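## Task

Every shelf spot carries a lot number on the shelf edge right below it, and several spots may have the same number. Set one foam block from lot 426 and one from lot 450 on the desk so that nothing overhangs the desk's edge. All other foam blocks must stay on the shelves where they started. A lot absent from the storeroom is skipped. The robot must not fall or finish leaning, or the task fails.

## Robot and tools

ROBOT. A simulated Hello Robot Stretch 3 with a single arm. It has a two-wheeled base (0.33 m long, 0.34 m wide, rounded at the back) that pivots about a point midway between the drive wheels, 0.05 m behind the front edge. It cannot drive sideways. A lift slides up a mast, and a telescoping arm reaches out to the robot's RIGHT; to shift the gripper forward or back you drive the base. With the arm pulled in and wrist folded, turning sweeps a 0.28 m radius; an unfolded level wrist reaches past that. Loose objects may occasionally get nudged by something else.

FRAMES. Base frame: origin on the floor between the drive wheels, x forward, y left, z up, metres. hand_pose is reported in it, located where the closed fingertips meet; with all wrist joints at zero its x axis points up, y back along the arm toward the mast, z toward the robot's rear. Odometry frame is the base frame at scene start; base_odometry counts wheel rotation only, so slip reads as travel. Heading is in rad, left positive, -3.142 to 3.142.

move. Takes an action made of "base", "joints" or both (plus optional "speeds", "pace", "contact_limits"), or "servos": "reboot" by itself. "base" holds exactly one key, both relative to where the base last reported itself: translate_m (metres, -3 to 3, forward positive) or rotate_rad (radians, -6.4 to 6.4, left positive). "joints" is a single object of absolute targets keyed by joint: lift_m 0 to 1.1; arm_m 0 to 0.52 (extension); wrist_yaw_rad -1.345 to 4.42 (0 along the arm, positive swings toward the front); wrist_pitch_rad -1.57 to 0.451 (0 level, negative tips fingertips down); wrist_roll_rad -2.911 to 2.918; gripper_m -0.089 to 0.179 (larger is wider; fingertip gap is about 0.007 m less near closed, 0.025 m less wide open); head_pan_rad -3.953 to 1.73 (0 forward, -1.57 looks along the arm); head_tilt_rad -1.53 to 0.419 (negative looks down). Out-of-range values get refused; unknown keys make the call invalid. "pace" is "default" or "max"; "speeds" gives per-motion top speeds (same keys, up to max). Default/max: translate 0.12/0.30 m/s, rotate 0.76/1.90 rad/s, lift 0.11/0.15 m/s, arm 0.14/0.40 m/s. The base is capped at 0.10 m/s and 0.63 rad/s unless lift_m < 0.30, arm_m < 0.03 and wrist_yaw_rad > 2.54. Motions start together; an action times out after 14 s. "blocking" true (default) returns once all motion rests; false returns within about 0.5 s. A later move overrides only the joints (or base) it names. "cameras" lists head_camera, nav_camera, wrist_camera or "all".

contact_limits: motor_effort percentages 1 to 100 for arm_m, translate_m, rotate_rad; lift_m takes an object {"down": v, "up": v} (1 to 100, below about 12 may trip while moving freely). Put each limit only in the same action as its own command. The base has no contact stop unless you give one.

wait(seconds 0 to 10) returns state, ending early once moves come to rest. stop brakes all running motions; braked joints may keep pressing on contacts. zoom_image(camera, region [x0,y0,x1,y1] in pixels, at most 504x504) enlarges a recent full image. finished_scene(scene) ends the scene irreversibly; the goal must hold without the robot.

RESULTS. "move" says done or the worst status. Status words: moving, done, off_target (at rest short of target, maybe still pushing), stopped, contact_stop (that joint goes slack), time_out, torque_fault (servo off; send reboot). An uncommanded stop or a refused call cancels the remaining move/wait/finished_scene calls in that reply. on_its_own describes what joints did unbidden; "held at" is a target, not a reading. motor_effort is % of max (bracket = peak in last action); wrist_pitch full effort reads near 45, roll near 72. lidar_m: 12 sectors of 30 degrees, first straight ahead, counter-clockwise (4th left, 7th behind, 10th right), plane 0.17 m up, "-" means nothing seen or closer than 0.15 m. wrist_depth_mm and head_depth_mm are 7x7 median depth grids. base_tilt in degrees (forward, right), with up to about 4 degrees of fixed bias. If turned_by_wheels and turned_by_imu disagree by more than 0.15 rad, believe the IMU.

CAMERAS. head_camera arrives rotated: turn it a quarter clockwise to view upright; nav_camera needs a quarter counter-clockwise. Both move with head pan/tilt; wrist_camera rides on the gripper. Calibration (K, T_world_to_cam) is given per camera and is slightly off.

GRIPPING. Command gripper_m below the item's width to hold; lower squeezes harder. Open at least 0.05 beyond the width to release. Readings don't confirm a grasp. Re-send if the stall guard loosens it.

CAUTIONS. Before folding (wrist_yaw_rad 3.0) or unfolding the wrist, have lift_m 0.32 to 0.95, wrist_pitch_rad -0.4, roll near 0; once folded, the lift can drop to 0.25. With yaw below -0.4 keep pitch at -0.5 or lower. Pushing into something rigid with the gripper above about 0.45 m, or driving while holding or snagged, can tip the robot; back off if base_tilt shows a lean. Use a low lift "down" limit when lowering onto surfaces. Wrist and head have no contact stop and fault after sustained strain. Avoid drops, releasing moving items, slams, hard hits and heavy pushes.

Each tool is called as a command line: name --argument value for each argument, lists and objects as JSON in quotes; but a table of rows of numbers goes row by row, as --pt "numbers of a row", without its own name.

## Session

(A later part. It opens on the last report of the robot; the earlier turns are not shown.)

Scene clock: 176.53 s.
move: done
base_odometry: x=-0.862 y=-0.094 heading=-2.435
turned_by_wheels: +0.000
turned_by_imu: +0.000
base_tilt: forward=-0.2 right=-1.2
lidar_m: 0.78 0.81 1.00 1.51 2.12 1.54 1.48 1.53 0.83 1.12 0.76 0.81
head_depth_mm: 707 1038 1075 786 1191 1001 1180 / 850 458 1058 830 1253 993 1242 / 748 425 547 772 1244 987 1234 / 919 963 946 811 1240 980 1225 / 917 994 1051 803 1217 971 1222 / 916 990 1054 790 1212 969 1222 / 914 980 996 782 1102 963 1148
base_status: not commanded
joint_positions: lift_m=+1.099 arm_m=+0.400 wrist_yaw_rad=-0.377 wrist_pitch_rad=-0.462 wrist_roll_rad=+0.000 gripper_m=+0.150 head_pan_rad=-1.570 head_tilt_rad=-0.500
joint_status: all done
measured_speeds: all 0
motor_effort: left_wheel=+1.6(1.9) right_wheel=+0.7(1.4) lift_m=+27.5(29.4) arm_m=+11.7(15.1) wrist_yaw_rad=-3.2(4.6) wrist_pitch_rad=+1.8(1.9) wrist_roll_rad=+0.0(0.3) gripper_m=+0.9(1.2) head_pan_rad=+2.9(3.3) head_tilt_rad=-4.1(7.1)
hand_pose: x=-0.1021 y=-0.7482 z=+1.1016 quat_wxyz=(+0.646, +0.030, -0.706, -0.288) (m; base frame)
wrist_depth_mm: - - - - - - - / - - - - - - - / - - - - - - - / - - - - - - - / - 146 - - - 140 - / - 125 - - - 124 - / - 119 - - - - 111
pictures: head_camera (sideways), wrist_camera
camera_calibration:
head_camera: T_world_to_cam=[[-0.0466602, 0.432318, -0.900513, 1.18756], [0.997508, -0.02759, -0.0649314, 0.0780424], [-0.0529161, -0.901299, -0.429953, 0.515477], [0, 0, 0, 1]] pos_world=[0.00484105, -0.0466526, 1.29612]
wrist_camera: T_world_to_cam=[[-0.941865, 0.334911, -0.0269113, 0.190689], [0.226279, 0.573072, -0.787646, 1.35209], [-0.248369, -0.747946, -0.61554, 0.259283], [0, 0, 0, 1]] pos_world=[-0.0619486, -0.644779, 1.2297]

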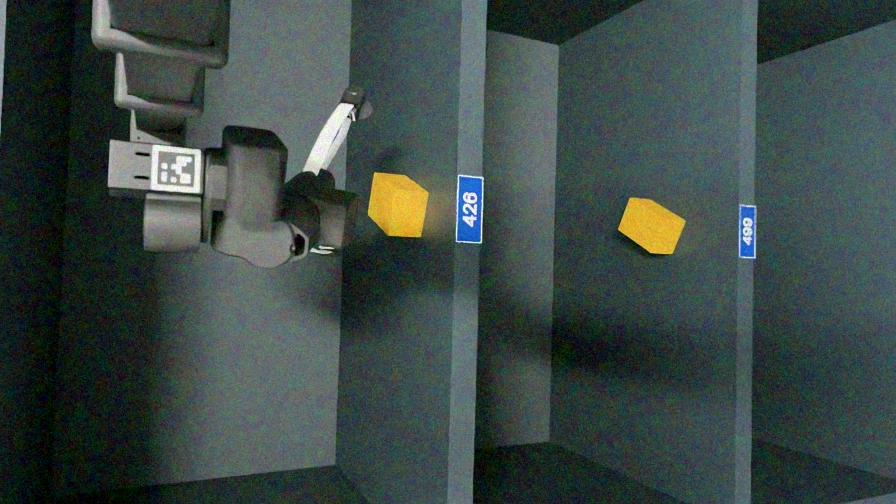

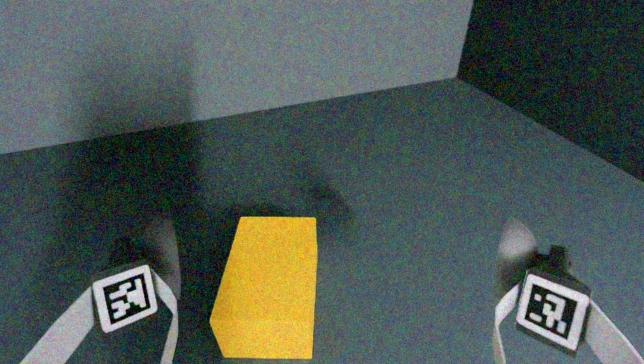

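move --base '{"translate_m": 0.028}' --joints '{"arm_m": 0.447}'

move --joints '{"lift_m": 1.03}' --contact_limits '{"lift_m": {"down": 14}}' --speeds '{"lift_m": 0.06}' --cameras '["wrist_camera", "head_camera"]'

Scene clock: 195.83 s.
move: done
base_odometry: x=-0.883 y=-0.112 heading=-2.435
turned_by_wheels: +0.000
turned_by_imu: +0.000
base_tilt: forward=-0.3 right=-1.1
lidar_m: 0.75 0.78 1.00 1.51 2.16 1.57 1.51 1.57 0.84 1.12 0.74 0.78
head_depth_mm: 704 1023 1076 790 1207 1002 1213 / 727 481 1061 830 1251 995 1239 / 746 468 822 770 1239 985 1233 / 918 962 947 813 1230 984 1228 / 919 986 1056 805 1215 976 1223 / 916 996 1055 794 1211 967 1211 / 854 967 978 788 1025 936 1075
base_status: done
joint_positions: lift_m=+1.099 arm_m=+0.447 wrist_yaw_rad=-0.377 wrist_pitch_rad=-0.462 wrist_roll_rad=+0.000 gripper_m=+0.150 head_pan_rad=-1.570 head_tilt_rad=-0.500
joint_status: all done
measured_speeds: all 0
motor_effort: left_wheel=+5.1(9.7) right_wheel=+3.0(9.3) lift_m=+26.3(27.1) arm_m=+12.1(14.2) wrist_yaw_rad=-3.0(4.3) wrist_pitch_rad=+1.7(1.9) wrist_roll_rad=-0.2(0.3) gripper_m=+0.0(1.0) head_pan_rad=+2.4(3.0) head_tilt_rad=-4.1(5.0)
hand_pose: x=-0.1021 y=-0.7952 z=+1.1016 quat_wxyz=(+0.646, +0.030, -0.706, -0.288) (m; base frame)
wrist_depth_mm: 335 - - - - 517 - / - - - - - - - / - - - - - - - / - - - - - - - / - 146 - - - 140 - / - 126 - - - 124 - / - 118 - 197 - - 111
pictures: none

Scene clock: 197.57 s.
move: done
base_odometry: x=-0.883 y=-0.112 heading=-2.435
turned_by_wheels: +0.000
turned_by_imu: +0.000
base_tilt: forward=-0.4 right=-1.1
lidar_m: 0.75 0.78 0.99 1.51 2.16 1.57 1.51 1.57 0.84 1.12 0.74 0.78
head_depth_mm: 835 997 287 788 1208 994 1217 / 859 991 411 778 1254 993 1242 / 889 974 508 768 1241 981 1235 / 920 986 532 765 1231 982 1226 / 918 993 1055 805 1222 973 1227 / 915 991 1053 793 1208 970 1217 / 854 963 977 785 1020 932 1076
base_status: not commanded
joint_positions: lift_m=+1.030 arm_m=+0.447 wrist_yaw_rad=-0.377 wrist_pitch_rad=-0.462 wrist_roll_rad=+0.000 gripper_m=+0.150 head_pan_rad=-1.570 head_tilt_rad=-0.500
joint_status: all done
measured_speeds: all 0
motor_effort: left_wheel=+5.0(5.6) right_wheel=+3.2(4.5) lift_m=+23.6(27.5) arm_m=+8.3(12.2) wrist_yaw_rad=-3.0(4.0) wrist_pitch_rad=+1.8(1.9) wrist_roll_rad=+0.0(0.3) gripper_m=+0.9(1.1) head_pan_rad=+1.8(2.7) head_tilt_rad=-3.8(4.9)
contact_limits: lift_m down 14 (down: maximum 72; up: maximum 65)
hand_pose: x=-0.1021 y=-0.7952 z=+1.0329 quat_wxyz=(+0.646, +0.030, -0.706, -0.288) (m; base frame)
wrist_depth_mm: 336 - - - - - - / - - - - - - - / - - - - - - - / - - - 191 - - - / - 146 - 167 166 140 - / - 125 - 144 - 124 - / - 129 166 152 164 163 111
pictures: head_camera (sideways), wrist_camera
camera_calibration:
head_camera: T_world_to_cam=[[-0.0466602, 0.432318, -0.900513, 1.18756], [0.997508, -0.02759, -0.0649314, 0.0780424], [-0.0529161, -0.901299, -0.429953, 0.515477], [0, 0, 0, 1]] pos_world=[0.00484105, -0.0466526, 1.29612]
wrist_camera: T_world_to_cam=[[-0.941812, 0.33506, -0.0269084, 0.204685], [0.226378, 0.573066, -0.787622, 1.32489], [-0.248481, -0.747884, -0.615571, 0.181914], [0, 0, 0, 1]] pos_world=[-0.0619486, -0.691779, 1.161]

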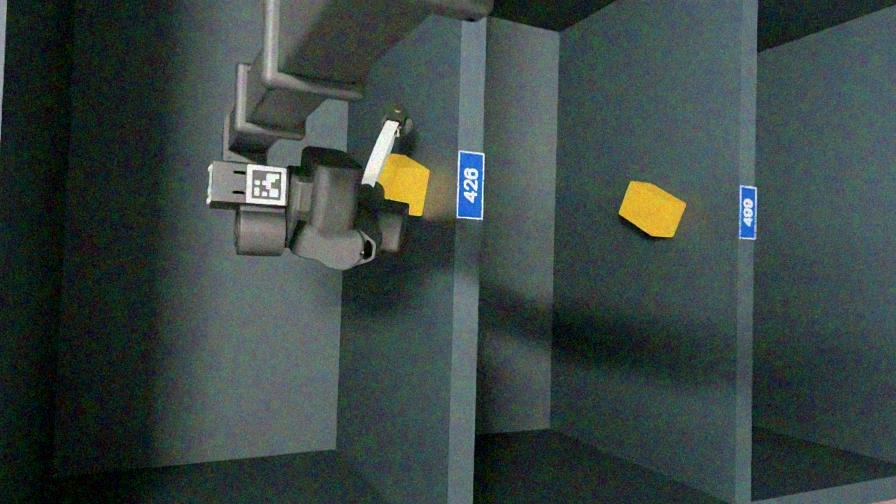

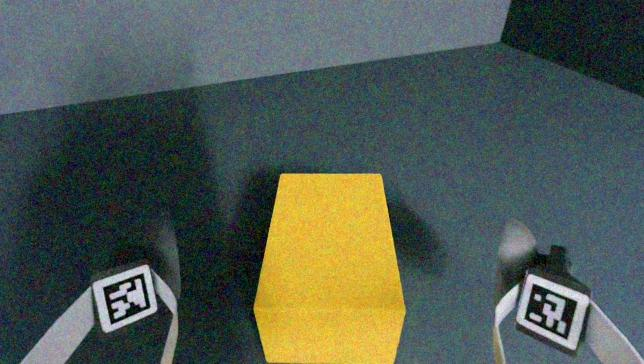

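move --joints '{"lift_m": 1.014}' --contact_limits '{"lift_m": {"down": 13}}' --speeds '{"lift_m": 0.04}'

move --joints '{"gripper_m": 0.03}'

move --joints '{"lift_m": 1.098}' --speeds '{"lift_m": 0.06}' --cameras '["wrist_camera"]'

Scene clock: 205.83 s.
move: done
base_odometry: x=-0.883 y=-0.112 heading=-2.435
turned_by_wheels: +0.000
turned_by_imu: +0.000
base_tilt: forward=-0.4 right=-1.1
lidar_m: 0.75 0.78 0.99 1.51 2.16 1.57 1.51 1.57 0.84 1.12 0.75 0.78
head_depth_mm: 833 1000 301 733 1210 998 1215 / 860 1001 407 778 1247 994 1244 / 889 985 509 763 1229 986 1232 / 917 1000 534 757 1232 978 1230 / 920 991 1059 802 1224 975 1223 / 920 991 1052 795 1210 970 1214 / 854 965 976 782 1025 936 1077
base_status: not commanded
joint_positions: lift_m=+1.014 arm_m=+0.447 wrist_yaw_rad=-0.377 wrist_pitch_rad=-0.462 wrist_roll_rad=+0.000 gripper_m=+0.150 head_pan_rad=-1.570 head_tilt_rad=-0.500
joint_status: all done
measured_speeds: all 0
motor_effort: left_wheel=+4.4(5.5) right_wheel=+4.1(4.4) lift_m=+26.3(26.3) arm_m=+0.6(2.6) wrist_yaw_rad=-3.3(4.3) wrist_pitch_rad=+1.7(1.8) wrist_roll_rad=-0.1(0.2) gripper_m=+0.5(1.0) head_pan_rad=+1.5(2.4) head_tilt_rad=-3.2(4.3)
contact_limits: lift_m down 13 (down: maximum 72; up: maximum 65)
hand_pose: x=-0.1021 y=-0.7952 z=+1.0169 quat_wxyz=(+0.646, +0.030, -0.706, -0.288) (m; base frame)
wrist_depth_mm: 335 - - - - - - / - - - - - - - / - - - - - - - / - - - 173 - - - / - 146 - 145 - 140 - / - 125 133 130 132 126 166 / 112 150 153 149 152 151 114
pictures: none

Scene clock: 207.57 s.
move: done
base_odometry: x=-0.883 y=-0.112 heading=-2.435
turned_by_wheels: +0.000
turned_by_imu: +0.000
base_tilt: forward=-0.3 right=-1.3
lidar_m: 0.75 0.78 1.00 1.51 2.16 1.57 1.51 1.56 0.84 1.12 0.74 0.78
head_depth_mm: 836 1000 301 735 1204 1001 1220 / 860 999 407 785 1253 992 1244 / 889 988 508 762 1244 985 1237 / 921 995 535 757 1228 976 1229 / 919 994 1055 801 1220 976 1223 / 917 994 1051 792 1210 966 1217 / 852 965 980 786 1023 931 1073
base_status: not commanded
joint_positions: lift_m=+1.014 arm_m=+0.447 wrist_yaw_rad=-0.378 wrist_pitch_rad=-0.462 wrist_roll_rad=+0.000 gripper_m=+0.031 head_pan_rad=-1.570 head_tilt_rad=-0.500
joint_status: all done
measured_speeds: all 0
motor_effort: left_wheel=+4.8(5.4) right_wheel=+3.5(4.4) lift_m=+29.4(30.0) arm_m=-3.3(3.5) wrist_yaw_rad=-1.9(4.6) wrist_pitch_rad=+1.8(1.9) wrist_roll_rad=+0.0(0.3) gripper_m=-13.0(85.7) head_pan_rad=+1.7(2.3) head_tilt_rad=-3.9(4.2)
contact_limits: lift_m down 13 (down: maximum 72; up: maximum 65)
hand_pose: x=-0.1022 y=-0.7951 z=+1.0169 quat_wxyz=(+0.646, +0.030, -0.706, -0.289) (m; base frame)
wrist_depth_mm: 335 - - - - - - / - - - - - - - / - - - - - - - / - - - 173 - - - / - - 150 145 146 - - / - - 129 132 128 167 170 / 158 101 154 149 152 148 157
pictures: none

Scene clock: 209.57 s.
move: done
base_odometry: x=-0.883 y=-0.112 heading=-2.435
turned_by_wheels: +0.000
turned_by_imu: +0.000
base_tilt: forward=-0.2 right=-1.1
lidar_m: 0.75 0.78 1.00 1.51 2.16 1.57 1.51 1.57 0.84 1.12 0.75 0.78
head_depth_mm: 706 1023 1076 788 1200 1003 1216 / 854 481 1065 831 1249 994 1242 / 747 468 730 822 1232 986 1234 / 921 962 950 813 1228 977 1231 / 921 995 1057 801 1221 974 1229 / 918 991 1052 793 1208 971 1222 / 854 961 979 783 1020 931 1071
base_status: not commanded
joint_positions: lift_m=+1.098 arm_m=+0.447 wrist_yaw_rad=-0.378 wrist_pitch_rad=-0.464 wrist_roll_rad=+0.000 gripper_m=+0.031 head_pan_rad=-1.570 head_tilt_rad=-0.500
joint_status: all done
measured_speeds: all 0
motor_effort: left_wheel=+4.9(5.6) right_wheel=+3.6(4.5) lift_m=+27.8(32.2) arm_m=-8.0(8.0) wrist_yaw_rad=-1.8(3.3) wrist_pitch_rad=+2.1(2.2) wrist_roll_rad=-0.1(0.3) gripper_m=-12.8(13.4) head_pan_rad=+1.2(2.4) head_tilt_rad=-3.6(4.6)
hand_pose: x=-0.1021 y=-0.7949 z=+1.1005 quat_wxyz=(+0.646, +0.031, -0.706, -0.289) (m; base frame)
wrist_depth_mm: 337 - - - - 525 - / - - - - - - - / - - - - - - - / - - - 174 - - - / - - 151 145 146 - - / - - 129 132 129 - - / - 101 - 148 145 107 -
pictures: wrist_camera
camera_calibration:
wrist_camera: T_world_to_cam=[[-0.941571, 0.335734, -0.0269571, 0.207019], [0.227288, 0.574285, -0.786471, 1.3778], [-0.248564, -0.746645, -0.617039, 0.22644], [0, 0, 0, 1]] pos_world=[-0.0619491, -0.691682, 1.2289]

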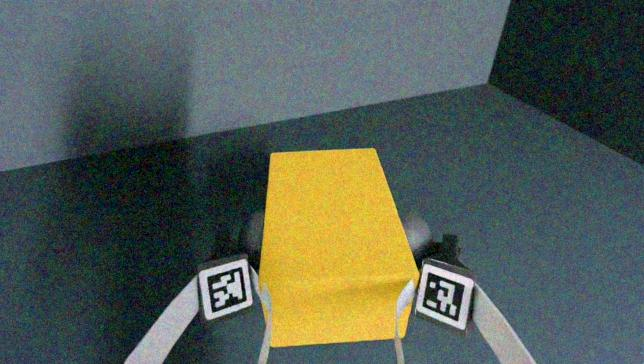

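move --joints '{"arm_m": 0.0}'

move --base '{"rotate_rad": 2.36}' --joints '{"lift_m": 0.9, "head_pan_rad": -1.0, "head_tilt_rad": -0.4}' --cameras '["nav_camera"]'

Scene clock: 243.67 s.
move: done
base_odometry: x=-0.883 y=-0.112 heading=-2.435
turned_by_wheels: +0.000
turned_by_imu: +0.000
base_tilt: forward=-0.3 right=-1.2
lidar_m: 0.75 0.78 0.99 1.51 2.16 1.57 1.51 1.56 0.85 1.12 0.74 0.78
head_depth_mm: 824 - - - - - 1245 / 845 - - - - - 1182 / 876 - - - - - - / 920 996 1055 816 - - 1166 / 918 991 1061 802 1223 977 1229 / 919 996 1055 794 1212 970 1217 / 848 964 978 785 1023 933 1070
base_status: not commanded
joint_positions: lift_m=+1.098 arm_m=+0.001 wrist_yaw_rad=-0.378 wrist_pitch_rad=-0.464 wrist_roll_rad=+0.000 gripper_m=+0.031 head_pan_rad=-1.570 head_tilt_rad=-0.500
joint_status: all done
measured_speeds: all 0
motor_effort: left_wheel=+5.0(5.5) right_wheel=+3.7(4.6) lift_m=+24.2(25.0) arm_m=-12.1(15.1) wrist_yaw_rad=-2.8(3.4) wrist_pitch_rad=+2.2(2.2) wrist_roll_rad=+0.2(0.3) gripper_m=-12.6(13.6) head_pan_rad=+1.2(2.0) head_tilt_rad=-2.9(3.9)
hand_pose: x=-0.1021 y=-0.3484 z=+1.1004 quat_wxyz=(+0.646, +0.031, -0.706, -0.289) (m; base frame)
wrist_depth_mm: - - - - - - - / - - - - - - - / - - 478 - - - - / - - - 174 180 - - / - - 154 146 146 - - / - - 129 133 129 - - / - 101 - - - - -
pictures: none

Scene clock: 248.50 s.
move: done
base_odometry: x=-0.883 y=-0.112 heading=-0.075
turned_by_wheels: +2.360
turned_by_imu: +2.321
base_tilt: forward=-0.4 right=-1.2
lidar_m: 1.77 1.51 1.51 0.84 0.98 0.75 0.91 0.76 0.76 0.86 0.99 3.57
head_depth_mm: 1243 1254 1285 1311 1243 1354 1342 / 1511 1550 1581 1541 1167 1667 1385 / 1937 2005 2054 1718 1156 1717 1377 / 2700 2817 2908 1718 1094 1252 1298 / 3019 3238 3488 1676 1083 1757 1397 / 2990 3155 3341 1648 1068 1751 1391 / 2929 3067 3282 3388 2355 1738 1384
base_status: done
joint_positions: lift_m=+0.900 arm_m=+0.001 wrist_yaw_rad=-0.378 wrist_pitch_rad=-0.464 wrist_roll_rad=+0.000 gripper_m=+0.031 head_pan_rad=-1.000 head_tilt_rad=-0.400
joint_status: all done
measured_speeds: all 0
motor_effort: left_wheel=-8.9(12.7) right_wheel=+9.4(12.6) lift_m=+24.1(27.2) arm_m=-12.0(13.1) wrist_yaw_rad=-2.0(3.6) wrist_pitch_rad=+2.2(2.3) wrist_roll_rad=+0.0(0.3) gripper_m=-13.3(13.5) head_pan_rad=-2.9(5.4) head_tilt_rad=+5.0(9.7)
hand_pose: x=-0.1021 y=-0.3484 z=+0.9024 quat_wxyz=(+0.646, +0.031, -0.706, -0.290) (m; base frame)
wrist_depth_mm: - - - - - - - / - - - 620 - - - / - - - 655 - - - / - - - 174 - - - / - - 155 145 146 - - / - - 129 132 129 - - / - 111 - - 149 107 -
pictures: nav_camera (sideways)
camera_calibration:
nav_camera: T_world_to_cam=[[0.211503, -0.297799, 0.930904, -1.16977], [-0.832814, -0.553418, 0.0121772, 0.0393605], [0.511553, -0.777846, -0.365061, 0.425214], [0, 0, 0, 1]] pos_world=[0.06267, 0.00417888, 1.24369]

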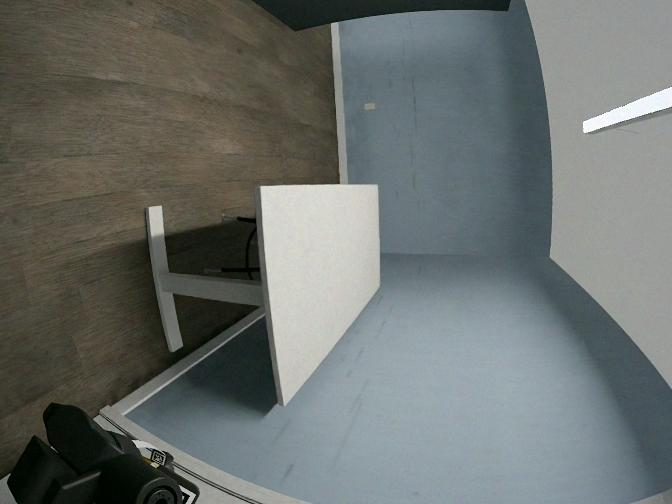

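move --base '{"rotate_rad": -0.07}'

move --base '{"translate_m": 0.73}'

move --base '{"rotate_rad": -0.768}' --cameras '["nav_camera"]'

Scene clock: 270.00 s.
move: done
base_odometry: x=-0.883 y=-0.112 heading=-0.145
turned_by_wheels: -0.070
turned_by_imu: -0.069
base_tilt: forward=-0.4 right=-1.1
lidar_m: 1.86 1.52 1.50 0.84 0.88 0.78 0.75 0.76 0.76 0.83 0.99 1.51
head_depth_mm: 1117 1138 1159 1187 1183 1247 1282 / 1319 1357 1390 1432 1239 1522 1413 / 1631 1678 1733 1638 1159 1721 1372 / 2123 2208 2317 1703 1139 1218 1312 / 3040 3221 3411 1688 1082 1696 1398 / 3026 3191 3382 1672 1070 1687 1395 / 2922 3091 3287 1968 1126 1686 1388
base_status: done
joint_positions: lift_m=+0.900 arm_m=+0.001 wrist_yaw_rad=-0.378 wrist_pitch_rad=-0.464 wrist_roll_rad=+0.000 gripper_m=+0.031 head_pan_rad=-1.000 head_tilt_rad=-0.400
joint_status: not commanded
measured_speeds: all 0
motor_effort: left_wheel=+8.1(9.5) right_wheel=-9.6(11.7) lift_m=+23.9(24.7) arm_m=-12.0(12.3) wrist_yaw_rad=-2.1(3.6) wrist_pitch_rad=+2.2(2.3) wrist_roll_rad=+0.1(0.3) gripper_m=-12.7(13.4) head_pan_rad=-2.7(3.7) head_tilt_rad=+4.7(5.8)
hand_pose: x=-0.1021 y=-0.3484 z=+0.9024 quat_wxyz=(+0.646, +0.031, -0.706, -0.290) (m; base frame)
wrist_depth_mm: - - 572 - - - - / - - - - - - - / - - - - - - - / - - - 175 - - - / - - 154 145 146 - - / - - 129 132 129 - - / - 110 - - 150 107 -
pictures: none

Scene clock: 278.43 s.
move: done
base_odometry: x=-0.161 y=-0.218 heading=-0.145
turned_by_wheels: +0.000
turned_by_imu: +0.001
base_tilt: forward=-0.3 right=-1.2
lidar_m: 1.29 1.05 1.05 1.16 1.24 1.23 1.46 1.21 1.21 0.85 1.11 3.02
head_depth_mm: 1779 1820 1854 1760 1117 817 1306 / 2105 2167 2225 1760 1113 913 1431 / 2599 2692 2767 1727 1161 1716 1378 / 2699 2900 3109 1837 2302 1761 1405 / 2640 2788 2982 3139 2401 1766 1396 / 2509 2711 2850 3046 2345 1742 1392 / 2464 2598 2768 2916 2354 1753 1384
base_status: done
joint_positions: lift_m=+0.900 arm_m=+0.001 wrist_yaw_rad=-0.378 wrist_pitch_rad=-0.464 wrist_roll_rad=+0.000 gripper_m=+0.031 head_pan_rad=-1.000 head_tilt_rad=-0.400
joint_status: not commanded
measured_speeds: all 0
motor_effort: left_wheel=+3.4(11.9) right_wheel=+7.4(10.5) lift_m=+24.2(25.2) arm_m=-10.8(12.3) wrist_yaw_rad=-2.1(4.0) wrist_pitch_rad=+2.2(2.3) wrist_roll_rad=+0.2(0.3) gripper_m=-12.9(13.6) head_pan_rad=-2.2(3.7) head_tilt_rad=+3.8(5.9)
hand_pose: x=-0.1021 y=-0.3484 z=+0.9024 quat_wxyz=(+0.646, +0.031, -0.706, -0.290) (m; base frame)
wrist_depth_mm: - - - - - - - / - - - - - - - / - - - - - - - / - - - 174 - - - / - - 150 146 150 - - / - - 129 132 129 - - / - 110 - - - - -
pictures: none

Scene clock: 280.77 s.
move: done
base_odometry: x=-0.160 y=-0.218 heading=-0.912
turned_by_wheels: -0.768
turned_by_imu: -0.755
base_tilt: forward=-0.3 right=-1.3
lidar_m: 3.01 1.61 1.12 1.05 1.07 1.39 1.23 1.46 1.29 1.21 0.85 1.11
head_depth_mm: 1018 1068 1120 1194 1264 1349 1383 / 1063 1122 1186 1261 1325 1443 1412 / 1117 1179 1251 1339 1152 1517 1410 / 1182 1251 1325 1416 1088 830 1166 / 1237 1323 1417 1496 1079 798 691 / 1320 1400 1505 1565 1071 791 1286 / 1397 1497 1613 1642 1057 784 1343
base_status: done
joint_positions: lift_m=+0.900 arm_m=+0.001 wrist_yaw_rad=-0.378 wrist_pitch_rad=-0.464 wrist_roll_rad=+0.000 gripper_m=+0.031 head_pan_rad=-1.000 head_tilt_rad=-0.400
joint_status: not commanded
measured_speeds: all 0
motor_effort: left_wheel=+8.5(11.4) right_wheel=-10.0(14.2) lift_m=+24.9(25.4) arm_m=-12.4(13.0) wrist_yaw_rad=-1.9(3.7) wrist_pitch_rad=+2.2(2.3) wrist_roll_rad=+0.3(0.3) gripper_m=-12.9(13.3) head_pan_rad=-2.6(2.9) head_tilt_rad=+3.8(5.7)
hand_pose: x=-0.1021 y=-0.3484 z=+0.9024 quat_wxyz=(+0.646, +0.031, -0.706, -0.290) (m; base frame)
wrist_depth_mm: - - - - - - - / - - - - - - - / - - - - - - - / - - - 174 - - - / - - 156 145 150 - - / - - 129 132 129 - - / - 110 - - - - -
pictures: nav_camera (sideways)
camera_calibration:
nav_camera: T_world_to_cam=[[0.211466, -0.297837, 0.9309, -1.16976], [-0.832939, -0.55323, 0.0122099, 0.0393255], [0.511366, -0.777965, -0.365069, 0.425237], [0, 0, 0, 1]] pos_world=[0.0626686, 0.00417861, 1.24369]

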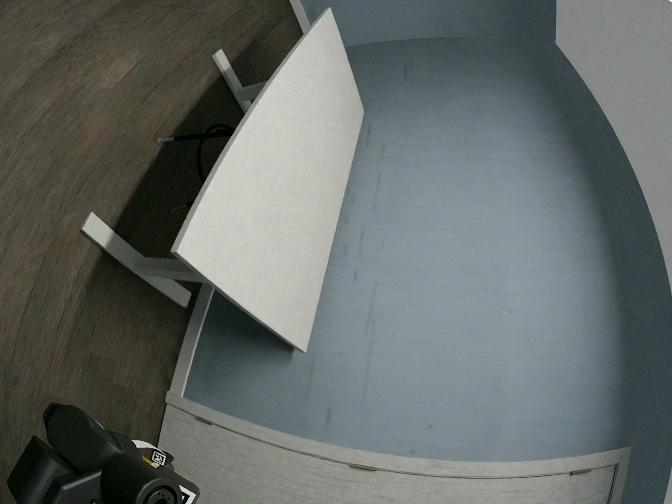

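move --base '{"rotate_rad": 0.03}'

move --base '{"translate_m": 0.72}' --joints '{"head_pan_rad": -1.5, "head_tilt_rad": -0.6}' --cameras '["head_camera"]'

Scene clock: 291.47 s.
move: done
base_odometry: x=-0.161 y=-0.218 heading=-0.883
turned_by_wheels: +0.030
turned_by_imu: +0.029
base_tilt: forward=-0.3 right=-1.3
lidar_m: 3.02 1.56 1.10 1.05 1.08 1.43 1.23 1.46 1.28 1.21 0.84 1.11
head_depth_mm: 1018 1077 1131 1198 1274 1356 1383 / 1078 1137 1199 1269 1319 1444 1419 / 1132 1191 1272 1356 1095 1524 1407 / 1198 1262 1352 1427 1091 829 1143 / 1269 1357 1442 1513 1078 797 689 / 1350 1441 1552 1597 1067 791 1313 / 1444 1547 1669 1643 1061 786 1388
base_status: done
joint_positions: lift_m=+0.900 arm_m=+0.001 wrist_yaw_rad=-0.378 wrist_pitch_rad=-0.464 wrist_roll_rad=+0.000 gripper_m=+0.031 head_pan_rad=-1.000 head_tilt_rad=-0.400
joint_status: not commanded
measured_speeds: all 0
motor_effort: left_wheel=-7.9(8.6) right_wheel=+9.1(9.6) lift_m=+25.5(25.5) arm_m=-11.0(11.7) wrist_yaw_rad=-2.8(2.9) wrist_pitch_rad=+2.1(2.3) wrist_roll_rad=-0.1(0.2) gripper_m=-12.9(13.4) head_pan_rad=-2.1(2.2) head_tilt_rad=+4.8(4.9)
hand_pose: x=-0.1021 y=-0.3484 z=+0.9024 quat_wxyz=(+0.646, +0.031, -0.706, -0.290) (m; base frame)
wrist_depth_mm: - - - - - - - / - - - - - - - / - - - - - - - / - - - 175 - - - / - - 155 145 150 - - / - - 129 133 129 - - / - 110 - - - - -
pictures: none

Scene clock: 299.80 s.
move: done
base_odometry: x=+0.297 y=-0.774 heading=-0.883
turned_by_wheels: +0.000
turned_by_imu: +0.000
base_tilt: forward=-0.3 right=-1.2
lidar_m: 2.33 1.60 1.13 1.08 1.11 1.47 1.95 1.76 0.77 0.78 0.59 1.19
head_depth_mm: 984 1077 1186 1136 842 692 - / 980 1082 1202 1127 833 299 - / 986 1077 1202 1112 829 608 - / 988 1084 1197 1094 823 656 1207 / 993 1080 1207 1092 816 654 1192 / 994 1089 1208 1078 813 651 1144 / 994 1094 1218 1069 807 648 1186
base_status: done
joint_positions: lift_m=+0.900 arm_m=+0.001 wrist_yaw_rad=-0.378 wrist_pitch_rad=-0.464 wrist_roll_rad=+0.000 gripper_m=+0.031 head_pan_rad=-1.500 head_tilt_rad=-0.600
joint_status: all done
measured_speeds: all 0
motor_effort: left_wheel=+1.8(8.6) right_wheel=+8.5(13.4) lift_m=+25.6(26.1) arm_m=-8.6(11.7) wrist_yaw_rad=-2.1(3.9) wrist_pitch_rad=+2.2(2.4) wrist_roll_rad=+0.1(0.4) gripper_m=-12.8(13.6) head_pan_rad=+2.9(4.7) head_tilt_rad=-5.2(7.8)
hand_pose: x=-0.1021 y=-0.3484 z=+0.9024 quat_wxyz=(+0.646, +0.031, -0.706, -0.290) (m; base frame)
wrist_depth_mm: - - - - - - - / - - - - - - - / - - - - - - - / - - - 174 - - - / - - 151 146 146 - - / - - 129 132 129 - - / - 101 - 148 - - -
pictures: head_camera (sideways)
camera_calibration:
head_camera: T_world_to_cam=[[-0.083, 0.515534, -0.85284, 1.12556], [0.996526, 0.0488291, -0.0674671, 0.081387], [0.00686178, -0.855477, -0.517796, 0.629386], [0, 0, 0, 1]] pos_world=[0.00799886, -0.0458155, 1.29131]

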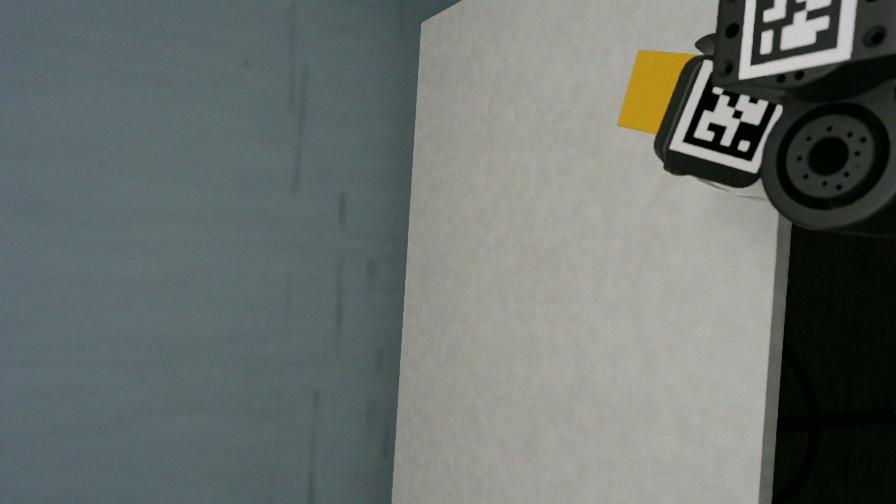

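move --joints '{"arm_m": 0.38}'

move --joints '{"lift_m": 0.742}' --speeds '{"lift_m": 0.04}' --contact_limits '{"lift_m": {"down": 13}}' --cameras '["wrist_camera","head_camera"]'

Scene clock: 313.90 s.
move: done
base_odometry: x=+0.297 y=-0.774 heading=-0.883
turned_by_wheels: +0.000
turned_by_imu: +0.000
base_tilt: forward=-0.3 right=-1.3
lidar_m: 2.33 1.60 1.13 1.08 1.11 1.47 1.94 1.76 0.77 0.78 0.59 1.18
head_depth_mm: 983 1076 1183 354 312 667 1191 / 980 1075 1143 516 833 668 1157 / 989 1079 1145 516 825 662 1202 / 983 1084 1201 1094 822 658 1196 / 985 1084 1208 1092 817 654 1194 / 993 1094 1209 1081 812 650 1134 / 993 1091 1220 1073 805 646 1189
base_status: not commanded
joint_positions: lift_m=+0.900 arm_m=+0.380 wrist_yaw_rad=-0.378 wrist_pitch_rad=-0.465 wrist_roll_rad=+0.000 gripper_m=+0.031 head_pan_rad=-1.500 head_tilt_rad=-0.600
joint_status: all done
measured_speeds: all 0
motor_effort: left_wheel=+2.2(2.6) right_wheel=+8.9(9.4) lift_m=+25.5(26.3) arm_m=+12.7(15.0) wrist_yaw_rad=-1.1(3.6) wrist_pitch_rad=+2.3(2.3) wrist_roll_rad=-0.1(0.3) gripper_m=-12.8(13.5) head_pan_rad=+3.3(4.1) head_tilt_rad=-4.3(5.8)
hand_pose: x=-0.1021 y=-0.7278 z=+0.9024 quat_wxyz=(+0.646, +0.031, -0.706, -0.290) (m; base frame)
wrist_depth_mm: - - - - - - - / - - - - - - - / - - - - - - - / - - - 174 - - - / - - 151 145 146 - - / - - 129 132 128 - - / - 101 - 148 145 107 -
pictures: none

Scene clock: 318.33 s.
move: done
base_odometry: x=+0.297 y=-0.774 heading=-0.883
turned_by_wheels: +0.000
turned_by_imu: +0.000
base_tilt: forward=-0.3 right=-1.1
lidar_m: 2.33 1.60 1.14 1.08 1.11 1.47 1.94 1.76 0.77 0.78 0.59 1.19
head_depth_mm: 981 1076 1193 1135 843 618 323 / 985 1081 1196 1125 500 427 598 / 985 1088 1201 1113 571 660 1199 / 988 1082 1202 1100 793 657 1199 / 990 1088 1215 1084 819 655 1195 / 991 1087 1207 1083 812 651 1136 / 998 1095 1215 1072 806 647 1192
base_status: not commanded
joint_positions: lift_m=+0.742 arm_m=+0.380 wrist_yaw_rad=-0.378 wrist_pitch_rad=-0.462 wrist_roll_rad=+0.000 gripper_m=+0.031 head_pan_rad=-1.500 head_tilt_rad=-0.600
joint_status: all done
measured_speeds: all 0
motor_effort: left_wheel=+2.2(2.6) right_wheel=+7.9(9.2) lift_m=+21.9(29.0) arm_m=+10.1(13.1) wrist_yaw_rad=-1.7(3.7) wrist_pitch_rad=+1.9(2.4) wrist_roll_rad=-0.1(0.5) gripper_m=-12.8(13.6) head_pan_rad=+2.8(3.8) head_tilt_rad=-3.9(5.2)
contact_limits: lift_m down 13 (down: maximum 72; up: maximum 65)
hand_pose: x=-0.1022 y=-0.7281 z=+0.7448 quat_wxyz=(+0.646, +0.030, -0.706, -0.289) (m; base frame)
wrist_depth_mm: - - - - - - - / - - - - - - - / - - - - - - - / - - - 173 - - - / - - 150 144 146 - - / - - 129 132 128 - - / - 101 - 148 145 107 -
pictures: head_camera (sideways), wrist_camera
camera_calibration:
head_camera: T_world_to_cam=[[-0.0830026, 0.515652, -0.852768, 1.12548], [0.996526, 0.0488402, -0.0674622, 0.0813812], [0.00686241, -0.855405, -0.517914, 0.629542], [0, 0, 0, 1]] pos_world=[0.00799886, -0.0458149, 1.29131]
wrist_camera: T_world_to_cam=[[-0.941589, 0.335686, -0.026917, 0.174899], [0.226883, 0.573266, -0.787331, 1.05956], [-0.248866, -0.747449, -0.615942, 0.0553088], [0, 0, 0, 1]] pos_world=[-0.0619485, -0.62478, 0.872999]

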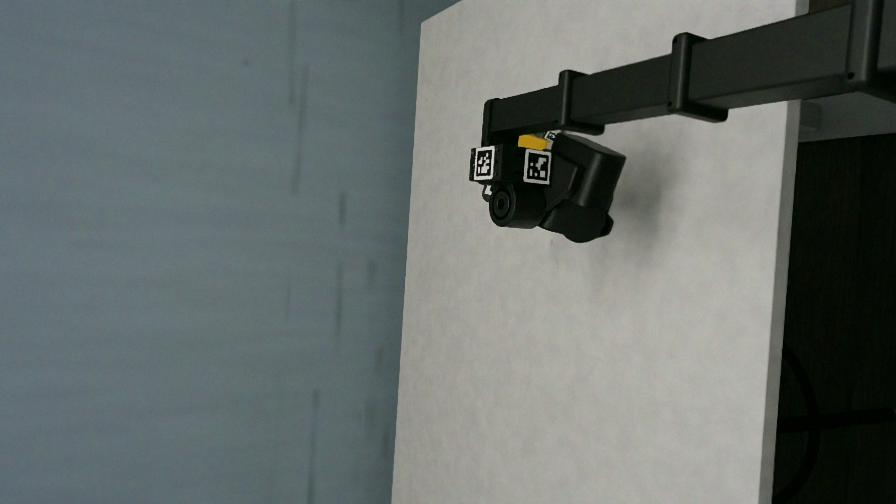

